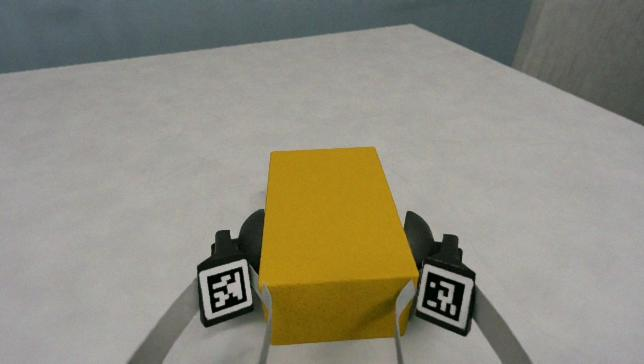

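move --joints '{"lift_m": 0.736}' --speeds '{"lift_m": 0.03}' --contact_limits '{"lift_m": {"down": 13}}'

move --joints '{"lift_m": 0.730}' --speeds '{"lift_m": 0.03}' --contact_limits '{"lift_m": {"down": 13}}'

Scene clock: 324.07 s.
move: done
base_odometry: x=+0.297 y=-0.774 heading=-0.883
turned_by_wheels: +0.000
turned_by_imu: +0.000
base_tilt: forward=-0.3 right=-1.3
lidar_m: 2.33 1.60 1.13 1.08 1.11 1.47 1.94 1.76 0.77 0.78 0.59 1.19
head_depth_mm: 982 1075 1199 1132 844 635 329 / 984 1075 1196 1125 519 427 597 / 983 1083 1201 1109 573 662 1203 / 989 1084 1200 1102 793 659 1205 / 989 1080 1211 1089 819 654 1194 / 995 1089 1213 1085 811 650 1139 / 998 1098 1214 1070 806 647 1183
base_status: not commanded
joint_positions: lift_m=+0.736 arm_m=+0.380 wrist_yaw_rad=-0.380 wrist_pitch_rad=-0.440 wrist_roll_rad=+0.000 gripper_m=+0.031 head_pan_rad=-1.500 head_tilt_rad=-0.600
joint_status: all done
measured_speeds: all 0
motor_effort: left_wheel=+2.4(2.4) right_wheel=-0.1(8.8) lift_m=+22.0(23.3) arm_m=+7.9(9.1) wrist_yaw_rad=-0.9(2.6) wrist_pitch_rad=-2.3(3.1) wrist_roll_rad=-0.1(0.3) gripper_m=-13.2(13.2) head_pan_rad=+2.7(3.2) head_tilt_rad=-2.5(4.2)
contact_limits: lift_m down 13 (down: maximum 72; up: maximum 65)
hand_pose: x=-0.1037 y=-0.7307 z=+0.7437 quat_wxyz=(+0.649, +0.022, -0.706, -0.282) (m; base frame)
wrist_depth_mm: - - - - - - - / - - - - - - - / - - - - - - - / - - - 174 - - - / - - 151 144 146 - - / - - 129 131 128 - - / - 101 - 143 147 107 -
pictures: none

Scene clock: 324.70 s.
move: done
base_odometry: x=+0.297 y=-0.774 heading=-0.883
turned_by_wheels: +0.000
turned_by_imu: +0.000
base_tilt: forward=-0.3 right=-1.3
lidar_m: 2.33 1.60 1.14 1.08 1.11 1.47 1.94 1.76 0.77 0.78 0.59 1.18
head_depth_mm: 985 1078 1194 1138 845 652 335 / 982 1084 1199 1124 527 428 599 / 987 1077 1196 1112 573 663 1209 / 985 1083 1206 1096 793 660 1205 / 991 1089 1212 1094 820 655 1194 / 995 1089 1213 1081 810 651 1142 / 994 1096 1217 1068 805 648 1182
base_status: not commanded
joint_positions: lift_m=+0.730 arm_m=+0.380 wrist_yaw_rad=-0.380 wrist_pitch_rad=-0.428 wrist_roll_rad=+0.000 gripper_m=+0.031 head_pan_rad=-1.500 head_tilt_rad=-0.600
joint_status: all done
measured_speeds: all 0
motor_effort: left_wheel=+2.0(2.4) right_wheel=-1.3(1.8) lift_m=+13.0(20.8) arm_m=+8.3(8.7) wrist_yaw_rad=+0.0(1.4) wrist_pitch_rad=-4.5(4.7) wrist_roll_rad=-0.1(0.3) gripper_m=-13.1(13.3) head_pan_rad=+2.9(3.1) head_tilt_rad=-2.9(4.3)
contact_limits: lift_m down 13 (down: maximum 72; up: maximum 65)
hand_pose: x=-0.1044 y=-0.7321 z=+0.7404 quat_wxyz=(+0.650, +0.017, -0.707, -0.278) (m; base frame)
wrist_depth_mm: - - - - - - - / - - - - - - - / - - - - - - - / - - - 171 - - - / - - 148 142 145 - - / - - 129 130 126 - - / - 101 - 141 - 108 -
pictures: none

Contact. Ease back and release.

move --joints '{"lift_m": 0.739}' --speeds '{"lift_m": 0.03}'

move --joints '{"gripper_m": 0.13}'

move --joints '{"lift_m": 0.85}'

move --joints '{"arm_m": 0.0}' --cameras '["head_camera"]'

move --joints '{"wrist_yaw_rad": 3.0, "wrist_pitch_rad": -0.4, "gripper_m": 0.05, "lift_m": 0.6, "head_pan_rad": 1.3, "head_tilt_rad": -0.3}' --pace "max" --cameras '["nav_camera"]'

Scene clock: 331.53 s.
move: done
base_odometry: x=+0.297 y=-0.774 heading=-0.883
turned_by_wheels: +0.000
turned_by_imu: +0.000
base_tilt: forward=-0.3 right=-1.2
lidar_m: 2.33 1.59 1.13 1.08 1.11 1.47 1.95 1.76 0.77 0.78 0.59 1.19
head_depth_mm: 979 1082 1194 1129 841 634 326 / 983 1080 1201 1122 519 427 598 / 983 1084 1199 1109 574 663 1205 / 986 1082 1206 1097 791 657 1199 / 989 1088 1205 1092 816 654 1194 / 986 1088 1210 1080 812 652 1140 / 990 1092 1215 1063 804 648 1179
base_status: not commanded
joint_positions: lift_m=+0.739 arm_m=+0.380 wrist_yaw_rad=-0.380 wrist_pitch_rad=-0.456 wrist_roll_rad=+0.000 gripper_m=+0.031 head_pan_rad=-1.500 head_tilt_rad=-0.600
joint_status: all done
measured_speeds: all 0
motor_effort: left_wheel=+1.8(2.4) right_wheel=-1.2(2.1) lift_m=+29.6(30.8) arm_m=+5.5(6.8) wrist_yaw_rad=+0.3(1.1) wrist_pitch_rad=+0.6(4.6) wrist_roll_rad=-0.2(0.2) gripper_m=-13.0(13.3) head_pan_rad=+2.6(3.0) head_tilt_rad=-2.6(3.5)
hand_pose: x=-0.1030 y=-0.7287 z=+0.7432 quat_wxyz=(+0.646, +0.027, -0.706, -0.288) (m; base frame)
wrist_depth_mm: - - - - - - - / - - - - - - - / - - - - - - - / - - - 170 - - - / - - 150 142 146 - - / - - 129 131 129 - - / - 101 - - 146 107 -
pictures: none

Scene clock: 333.07 s.
move: done
base_odometry: x=+0.297 y=-0.774 heading=-0.883
turned_by_wheels: +0.000
turned_by_imu: +0.000
base_tilt: forward=-0.3 right=-1.1
lidar_m: 2.33 1.60 1.13 1.08 1.10 1.47 1.95 1.76 0.77 0.79 0.59 1.19
head_depth_mm: 984 1074 1194 1127 841 634 326 / 984 1076 1199 1122 518 428 597 / 983 1081 1202 1111 572 663 1203 / 986 1090 1200 1097 794 658 1199 / 985 1085 1207 1089 815 655 1189 / 992 1093 1209 1081 810 649 1138 / 996 1092 1217 1068 805 647 1185
base_status: not commanded
joint_positions: lift_m=+0.739 arm_m=+0.380 wrist_yaw_rad=-0.380 wrist_pitch_rad=-0.461 wrist_roll_rad=+0.000 gripper_m=+0.130 head_pan_rad=-1.500 head_tilt_rad=-0.600
joint_status: all done
measured_speeds: all 0
motor_effort: left_wheel=+2.1(2.5) right_wheel=-1.0(2.1) lift_m=+27.9(29.4) arm_m=+4.8(6.2) wrist_yaw_rad=-0.1(1.4) wrist_pitch_rad=+1.6(1.7) wrist_roll_rad=-0.1(0.3) gripper_m=+0.8(81.7) head_pan_rad=+2.4(3.1) head_tilt_rad=-2.3(3.2)
hand_pose: x=-0.1028 y=-0.7280 z=+0.7421 quat_wxyz=(+0.646, +0.029, -0.706, -0.289) (m; base frame)
wrist_depth_mm: - - - - - - - / - - - - - - - / - - - - - - - / - - - 169 - - - / - - 147 140 140 144 - / - 125 - 133 130 123 - / - 121 - - - - -
pictures: none

Scene clock: 334.90 s.
move: done
base_odometry: x=+0.297 y=-0.774 heading=-0.883
turned_by_wheels: +0.000
turned_by_imu: +0.000
base_tilt: forward=-0.3 right=-1.0
lidar_m: 2.33 1.60 1.13 1.08 1.11 1.47 1.95 1.76 0.77 0.79 0.59 1.18
head_depth_mm: 979 1075 1200 1084 332 297 1190 / 982 1077 1195 501 779 666 1149 / 982 1083 1199 514 799 661 1201 / 986 1083 1205 1099 822 657 1200 / 992 1087 1206 1089 816 654 1196 / 990 1088 1208 1084 814 650 1139 / 992 1093 1215 1074 805 647 1182
base_status: not commanded
joint_positions: lift_m=+0.850 arm_m=+0.380 wrist_yaw_rad=-0.380 wrist_pitch_rad=-0.462 wrist_roll_rad=+0.000 gripper_m=+0.130 head_pan_rad=-1.500 head_tilt_rad=-0.600
joint_status: all done
measured_speeds: all 0
motor_effort: left_wheel=+2.0(2.4) right_wheel=-1.4(2.1) lift_m=+27.7(31.9) arm_m=+3.6(5.2) wrist_yaw_rad=+0.4(1.8) wrist_pitch_rad=+1.8(1.8) wrist_roll_rad=+0.0(0.3) gripper_m=+0.4(1.2) head_pan_rad=+3.3(3.3) head_tilt_rad=-2.4(3.3)
hand_pose: x=-0.1027 y=-0.7279 z=+0.8530 quat_wxyz=(+0.646, +0.029, -0.706, -0.289) (m; base frame)
wrist_depth_mm: - - - - - - - / - - - - - - - / - - - - - - - / - - - - - - - / - - - - - 144 - / - 125 - 250 - 123 - / - 121 - - - - -
pictures: none

Scene clock: 338.90 s.
move: done
base_odometry: x=+0.297 y=-0.774 heading=-0.883
turned_by_wheels: +0.000
turned_by_imu: +0.000
base_tilt: forward=-0.3 right=-1.3
lidar_m: 2.33 1.60 1.13 1.08 1.10 1.47 1.94 1.76 0.77 0.78 0.59 1.19
head_depth_mm: 983 1077 1193 1135 841 672 447 / 978 1078 1197 1118 837 665 300 / 983 1078 1201 1108 828 661 311 / 987 1087 1198 1099 826 657 1198 / 990 1091 1206 1081 820 654 1197 / 993 1092 1215 1082 810 651 1142 / 992 1097 1217 1065 807 648 1186
base_status: not commanded
joint_positions: lift_m=+0.850 arm_m=+0.001 wrist_yaw_rad=-0.380 wrist_pitch_rad=-0.462 wrist_roll_rad=+0.000 gripper_m=+0.130 head_pan_rad=-1.500 head_tilt_rad=-0.600
joint_status: all done
measured_speeds: all 0
motor_effort: left_wheel=+2.0(2.6) right_wheel=-1.4(2.4) lift_m=+25.2(28.2) arm_m=-12.5(14.1) wrist_yaw_rad=-1.0(1.9) wrist_pitch_rad=+1.8(1.9) wrist_roll_rad=+0.0(0.3) gripper_m=+0.3(1.2) head_pan_rad=+2.5(3.2) head_tilt_rad=-1.8(3.2)
hand_pose: x=-0.1027 y=-0.3485 z=+0.8529 quat_wxyz=(+0.646, +0.029, -0.706, -0.289) (m; base frame)
wrist_depth_mm: - - - - - - - / - - - - - - - / - - - - - - - / - - - - - - - / - - - - - 144 - / - 125 - - - 123 - / - 121 - 984 - 935 952
pictures: head_camera (sideways)
camera_calibration:
head_camera: T_world_to_cam=[[-0.0830026, 0.515652, -0.852768, 1.12548], [0.996526, 0.0488402, -0.0674622, 0.0813812], [0.00686241, -0.855405, -0.517914, 0.629542], [0, 0, 0, 1]] pos_world=[0.00799886, -0.0458149, 1.29131]

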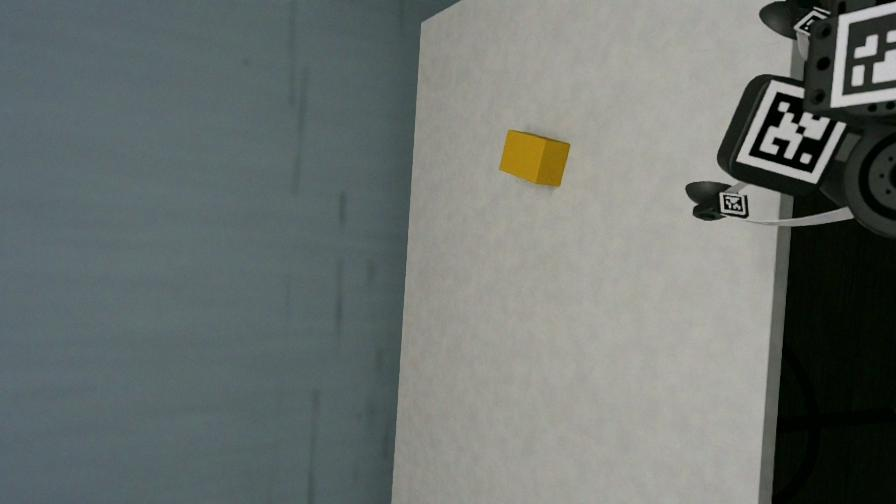

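Scene clock: 341.47 s.
move: done
base_odometry: x=+0.297 y=-0.774 heading=-0.883
turned_by_wheels: +0.000
turned_by_imu: +0.000
base_tilt: forward=-0.3 right=-1.2
lidar_m: 2.33 1.60 1.13 1.08 1.11 1.48 1.94 1.76 0.77 0.78 0.59 1.19
head_depth_mm: 1079 1138 1204 1282 1368 1460 1515 / 1045 1100 1158 1226 1302 1382 1467 / 1003 1054 1107 1169 1242 1317 1409 / 970 1022 1072 1131 1190 1269 1333 / 941 981 1029 1082 1143 1208 1282 / 912 948 995 1047 1103 1159 1231 / 880 921 961 1009 1055 1112 1175
base_status: not commanded
joint_positions: lift_m=+0.600 arm_m=+0.001 wrist_yaw_rad=+2.997 wrist_pitch_rad=-0.420 wrist_roll_rad=+0.000 gripper_m=+0.050 head_pan_rad=+1.308 head_tilt_rad=-0.297
joint_status: all done
measured_speeds: translate_m=+0.000 rotate_rad=+0.000 lift_m=+0.000 arm_m=+0.000 wrist_yaw_rad=+0.000 wrist_pitch_rad=+0.000 wrist_roll_rad=+0.000 head_pan_rad=-0.024 head_tilt_rad=+0.000
motor_effort: left_wheel=+1.8(2.4) right_wheel=-1.1(2.1) lift_m=+27.0(27.0) arm_m=-3.7(12.3) wrist_yaw_rad=+1.8(7.0) wrist_pitch_rad=+3.3(6.2) wrist_roll_rad=+0.1(0.3) gripper_m=+0.2(80.4) head_pan_rad=-3.4(4.5) head_tilt_rad=-0.3(8.8)
hand_pose: x=+0.0110 y=+0.0763 z=+0.6122 quat_wxyz=(+0.197, +0.700, +0.097, +0.679) (m; base frame)
wrist_depth_mm: - 137 - - - - - / - 148 - - - - - / - 161 - - - - - / - 187 - - - - - / - - 199 - - - - / 887 892 127 878 125 869 862 / 785 744 285 769 750 762 760
pictures: nav_camera (sideways)
camera_calibration:
nav_camera: T_world_to_cam=[[0.0529006, 0.262243, 0.963551, -1.21147], [0.969179, -0.245974, 0.0137353, 0.0263892], [0.24061, 0.933127, -0.267173, 0.299483], [0, 0, 0, 1]] pos_world=[-0.0335467, 0.0447364, 1.24697]

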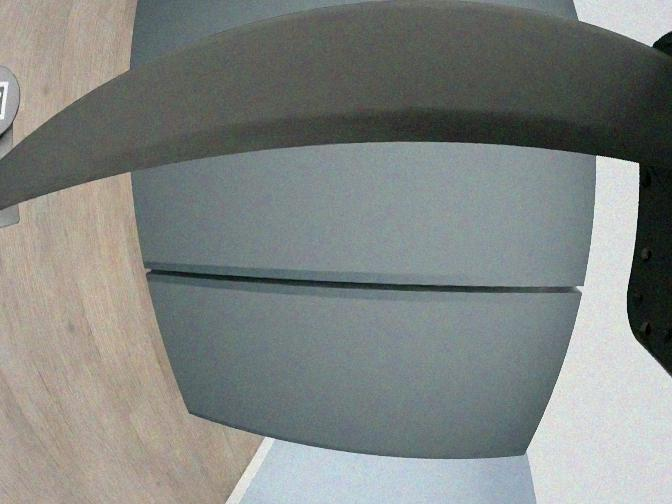

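move --joints '{"lift_m": 0.29}' --pace "max"

move --base '{"translate_m": 1.75}' --pace "max"

move --base '{"rotate_rad": 1.59}' --joints '{"head_pan_rad": 1.3}' --pace "max" --cameras '["nav_camera"]'

Scene clock: 359.40 s.
move: done
base_odometry: x=+0.297 y=-0.774 heading=-0.883
turned_by_wheels: +0.000
turned_by_imu: +0.000
base_tilt: forward=-0.3 right=-1.2
lidar_m: 2.33 1.60 1.14 1.08 1.11 1.47 1.95 1.76 0.77 0.78 0.59 1.19
head_depth_mm: 1089 1147 1210 1292 1378 1466 1515 / 1053 1100 1161 1228 1307 1401 1460 / 1009 1058 1115 1185 1255 1336 1400 / 978 1024 1068 1147 1211 1267 1361 / 943 984 1036 1085 1148 1216 1286 / 910 951 993 1045 1102 1164 1231 / 880 919 967 1011 1061 1116 1177
base_status: not commanded
joint_positions: lift_m=+0.290 arm_m=+0.001 wrist_yaw_rad=+2.997 wrist_pitch_rad=-0.420 wrist_roll_rad=+0.000 gripper_m=+0.050 head_pan_rad=+1.300 head_tilt_rad=-0.300
joint_status: all done
measured_speeds: all 0
motor_effort: left_wheel=+1.8(2.6) right_wheel=-1.0(2.1) lift_m=+26.2(27.6) arm_m=+12.4(13.0) wrist_yaw_rad=+1.7(3.5) wrist_pitch_rad=+3.1(3.4) wrist_roll_rad=+0.2(0.3) gripper_m=+0.6(0.9) head_pan_rad=-3.1(3.7) head_tilt_rad=-3.1(4.0)
hand_pose: x=+0.0110 y=+0.0763 z=+0.3023 quat_wxyz=(+0.197, +0.700, +0.097, +0.679) (m; base frame)
wrist_depth_mm: - 137 - - - - - / - 148 - - - - - / 931 162 871 895 899 877 887 / 737 186 667 731 715 700 700 / 619 586 199 581 588 588 585 / 519 517 127 518 125 503 504 / 455 100 267 278 434 440 441
pictures: none

Scene clock: 366.63 s.
move: done
base_odometry: x=+1.408 y=-2.126 heading=-0.883
turned_by_wheels: +0.000
turned_by_imu: +0.001
base_tilt: forward=-0.3 right=-1.2
lidar_m: 0.60 0.61 0.82 2.03 1.40 1.57 3.67 1.03 1.05 1.14 0.88 0.63
head_depth_mm: 849 861 875 886 904 916 933 / 1010 1035 1053 1064 1090 1114 1130 / 1253 1283 1307 1349 1360 1399 1420 / 1643 1680 1736 1789 1849 1837 1536 / 2281 2374 2469 2600 2538 2009 1522 / 2233 2329 2456 2555 2683 1993 1525 / 2162 2258 2363 2462 2541 1952 1517
base_status: done
joint_positions: lift_m=+0.290 arm_m=+0.001 wrist_yaw_rad=+2.998 wrist_pitch_rad=-0.420 wrist_roll_rad=+0.000 gripper_m=+0.050 head_pan_rad=+1.300 head_tilt_rad=-0.300
joint_status: not commanded
measured_speeds: all 0
motor_effort: left_wheel=+0.5(10.4) right_wheel=+7.9(16.1) lift_m=+24.6(29.2) arm_m=+11.9(13.5) wrist_yaw_rad=+2.0(3.2) wrist_pitch_rad=+3.2(3.3) wrist_roll_rad=-0.2(0.3) gripper_m=+0.2(0.9) head_pan_rad=-2.4(3.6) head_tilt_rad=-2.4(4.4)
hand_pose: x=+0.0109 y=+0.0763 z=+0.3023 quat_wxyz=(+0.197, +0.700, +0.097, +0.680) (m; base frame)
wrist_depth_mm: - 137 - - - - - / - 148 - - - - - / 926 162 868 919 904 864 - / 746 187 669 721 721 714 683 / 613 584 199 578 593 594 584 / 521 516 127 514 126 508 499 / 457 99 267 280 429 441 438
pictures: none

Scene clock: 368.77 s.
move: done
base_odometry: x=+1.408 y=-2.126 heading=+0.707
turned_by_wheels: +1.590
turned_by_imu: +1.559
base_tilt: forward=-0.2 right=-1.4
lidar_m: 2.02 1.22 1.56 3.65 1.03 1.05 1.14 0.88 0.63 0.60 0.62 0.82
head_depth_mm: 2459 1682 1695 1710 1748 1769 1554 / 2798 1991 2052 2065 2088 1973 1561 / 3059 2488 2526 2574 2583 2026 1550 / 3090 3488 3409 3439 2886 1994 1537 / 3164 3808 - - 2847 1999 1528 / 3236 3648 3829 - 2834 1992 1527 / 3224 3551 3684 3809 2817 1967 1520
base_status: done
joint_positions: lift_m=+0.290 arm_m=+0.001 wrist_yaw_rad=+2.998 wrist_pitch_rad=-0.420 wrist_roll_rad=+0.000 gripper_m=+0.050 head_pan_rad=+1.300 head_tilt_rad=-0.300
joint_status: all done
measured_speeds: all 0
motor_effort: left_wheel=-6.4(14.8) right_wheel=+7.0(14.4) lift_m=+25.3(25.3) arm_m=+0.4(12.7) wrist_yaw_rad=+0.2(2.9) wrist_pitch_rad=+3.1(3.3) wrist_roll_rad=+0.2(0.3) gripper_m=+0.0(0.8) head_pan_rad=-2.3(3.2) head_tilt_rad=-2.1(3.2)
hand_pose: x=+0.0109 y=+0.0763 z=+0.3023 quat_wxyz=(+0.197, +0.700, +0.097, +0.680) (m; base frame)
wrist_depth_mm: - 137 - - - - - / - 147 - - - - - / - 161 879 916 909 876 876 / 738 187 676 729 721 713 707 / 607 587 199 577 593 590 586 / 520 520 127 510 125 505 501 / 453 99 266 278 433 441 437
pictures: nav_camera (sideways)
camera_calibration:
nav_camera: T_world_to_cam=[[0.0559151, 0.26509, 0.962601, -1.21024], [0.967189, -0.253691, 0.013682, 0.0264255], [0.24783, 0.930252, -0.270577, 0.303923], [0, 0, 0, 1]] pos_world=[-0.0332091, 0.0448, 1.24685]

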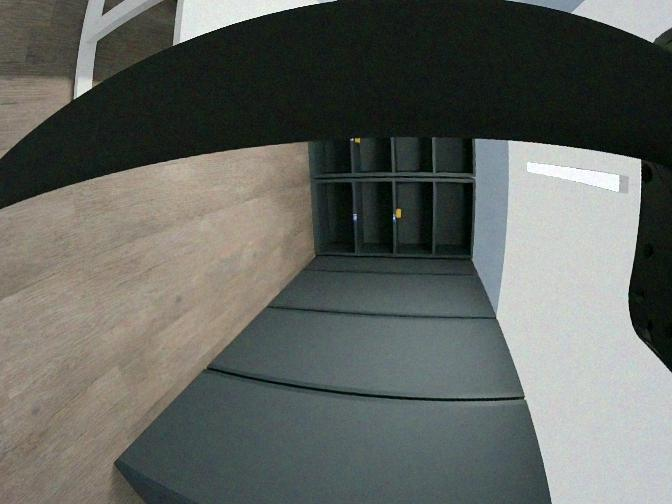

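move --base '{"translate_m": 1.47}' --joints '{"head_pan_rad": 1.7}' --pace "max"

move --base '{"rotate_rad": -1.6}' --joints '{"head_pan_rad": -2.2, "head_tilt_rad": -0.35}' --pace "max" --cameras '["nav_camera","head_camera"]'

Scene clock: 381.87 s.
move: done
base_odometry: x=+2.526 y=-1.171 heading=+0.707
turned_by_wheels: +0.000
turned_by_imu: +0.000
base_tilt: forward=-0.2 right=-1.3
lidar_m: 1.15 1.19 1.58 0.48 0.49 2.30 2.50 0.80 0.57 0.54 0.56 0.74
head_depth_mm: 380 397 416 438 468 1877 1511 / 383 400 419 440 464 491 518 / 386 403 421 444 468 494 524 / 389 406 426 448 473 499 530 / 391 409 429 452 477 504 535 / 394 412 433 455 481 509 538 / 396 415 433 459 483 - -
base_status: done
joint_positions: lift_m=+0.290 arm_m=+0.001 wrist_yaw_rad=+2.998 wrist_pitch_rad=-0.420 wrist_roll_rad=+0.000 gripper_m=+0.050 head_pan_rad=+1.700 head_tilt_rad=-0.300
joint_status: all done
measured_speeds: all 0
motor_effort: left_wheel=+0.4(14.0) right_wheel=+5.7(13.8) lift_m=+27.5(27.8) arm_m=-10.7(12.9) wrist_yaw_rad=+0.6(3.1) wrist_pitch_rad=+3.1(3.3) wrist_roll_rad=+0.2(0.3) gripper_m=+0.4(1.0) head_pan_rad=-2.6(4.4) head_tilt_rad=-0.5(2.2)
hand_pose: x=+0.0109 y=+0.0763 z=+0.3023 quat_wxyz=(+0.197, +0.700, +0.097, +0.680) (m; base frame)
wrist_depth_mm: - 137 - - - - - / - 148 - - - - - / 953 161 170 - 913 881 891 / 743 183 188 - 722 702 701 / 611 565 199 580 594 596 589 / 517 515 127 514 125 506 507 / 453 99 266 280 432 439 440
pictures: none

Scene clock: 384.80 s.
move: done
base_odometry: x=+2.526 y=-1.172 heading=-0.893
turned_by_wheels: -1.600
turned_by_imu: -1.569
base_tilt: forward=-0.3 right=-1.4
lidar_m: 0.54 0.55 0.73 1.15 1.18 1.56 0.48 0.49 2.30 2.59 0.80 0.57
head_depth_mm: 3555 - 499 513 532 554 577 / 3383 3714 - - 2691 1834 1349 / 3132 3315 3545 3731 2654 1887 1471 / 2874 3074 3253 3076 2646 1879 1462 / 2682 2797 2966 2718 2582 1877 1470 / 2489 2609 2707 2700 2602 1840 1456 / 2329 2408 2519 2348 2414 1838 1447
base_status: done
joint_positions: lift_m=+0.290 arm_m=+0.001 wrist_yaw_rad=+2.998 wrist_pitch_rad=-0.420 wrist_roll_rad=+0.000 gripper_m=+0.050 head_pan_rad=-2.208 head_tilt_rad=-0.350
joint_status: all done
measured_speeds: translate_m=+0.000 rotate_rad=+0.000 lift_m=+0.000 arm_m=+0.000 wrist_yaw_rad=+0.000 wrist_pitch_rad=+0.000 wrist_roll_rad=+0.000 head_pan_rad=+0.024 head_tilt_rad=+0.000
motor_effort: left_wheel=+4.6(14.9) right_wheel=-7.6(14.7) lift_m=+28.0(28.7) arm_m=-11.8(12.7) wrist_yaw_rad=+1.0(3.7) wrist_pitch_rad=+3.1(3.3) wrist_roll_rad=+0.0(0.3) gripper_m=+0.5(0.9) head_pan_rad=+3.0(5.4) head_tilt_rad=-2.9(7.0)
hand_pose: x=+0.0109 y=+0.0763 z=+0.3023 quat_wxyz=(+0.197, +0.700, +0.097, +0.680) (m; base frame)
wrist_depth_mm: - 137 - - - - - / - 148 - - - - - / 937 162 882 913 899 861 - / 745 188 670 720 728 717 - / 609 595 199 580 591 594 579 / 521 522 127 508 125 504 505 / 455 99 267 280 430 440 436
pictures: head_camera (sideways), nav_camera (sideways)
camera_calibration:
head_camera: T_world_to_cam=[[0.137317, 0.263155, -0.954931, 1.25748], [0.779084, -0.624048, -0.0599415, 0.0729454], [-0.611696, -0.73574, -0.290712, 0.337693], [0, 0, 0, 1]] pos_world=[-0.0229375, -0.0369352, 1.30335]
nav_camera: T_world_to_cam=[[-0.175646, -0.265858, 0.947876, -1.18953], [-0.812451, 0.582886, 0.0129347, 0.0382995], [-0.555942, -0.767831, -0.318378, 0.371053], [0, 0, 0, 1]] pos_world=[0.0284637, -0.0536639, 1.24516]

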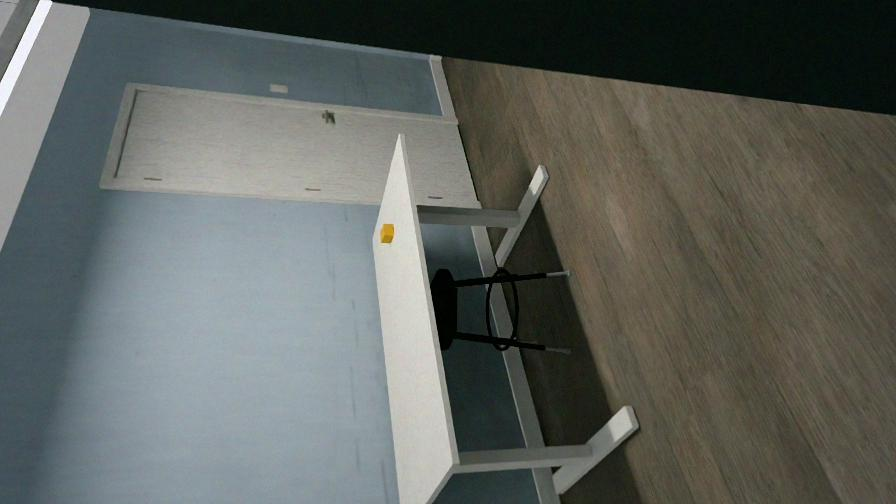

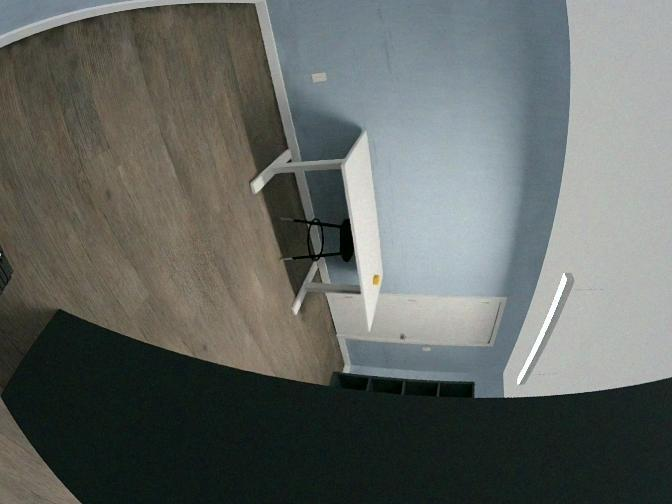

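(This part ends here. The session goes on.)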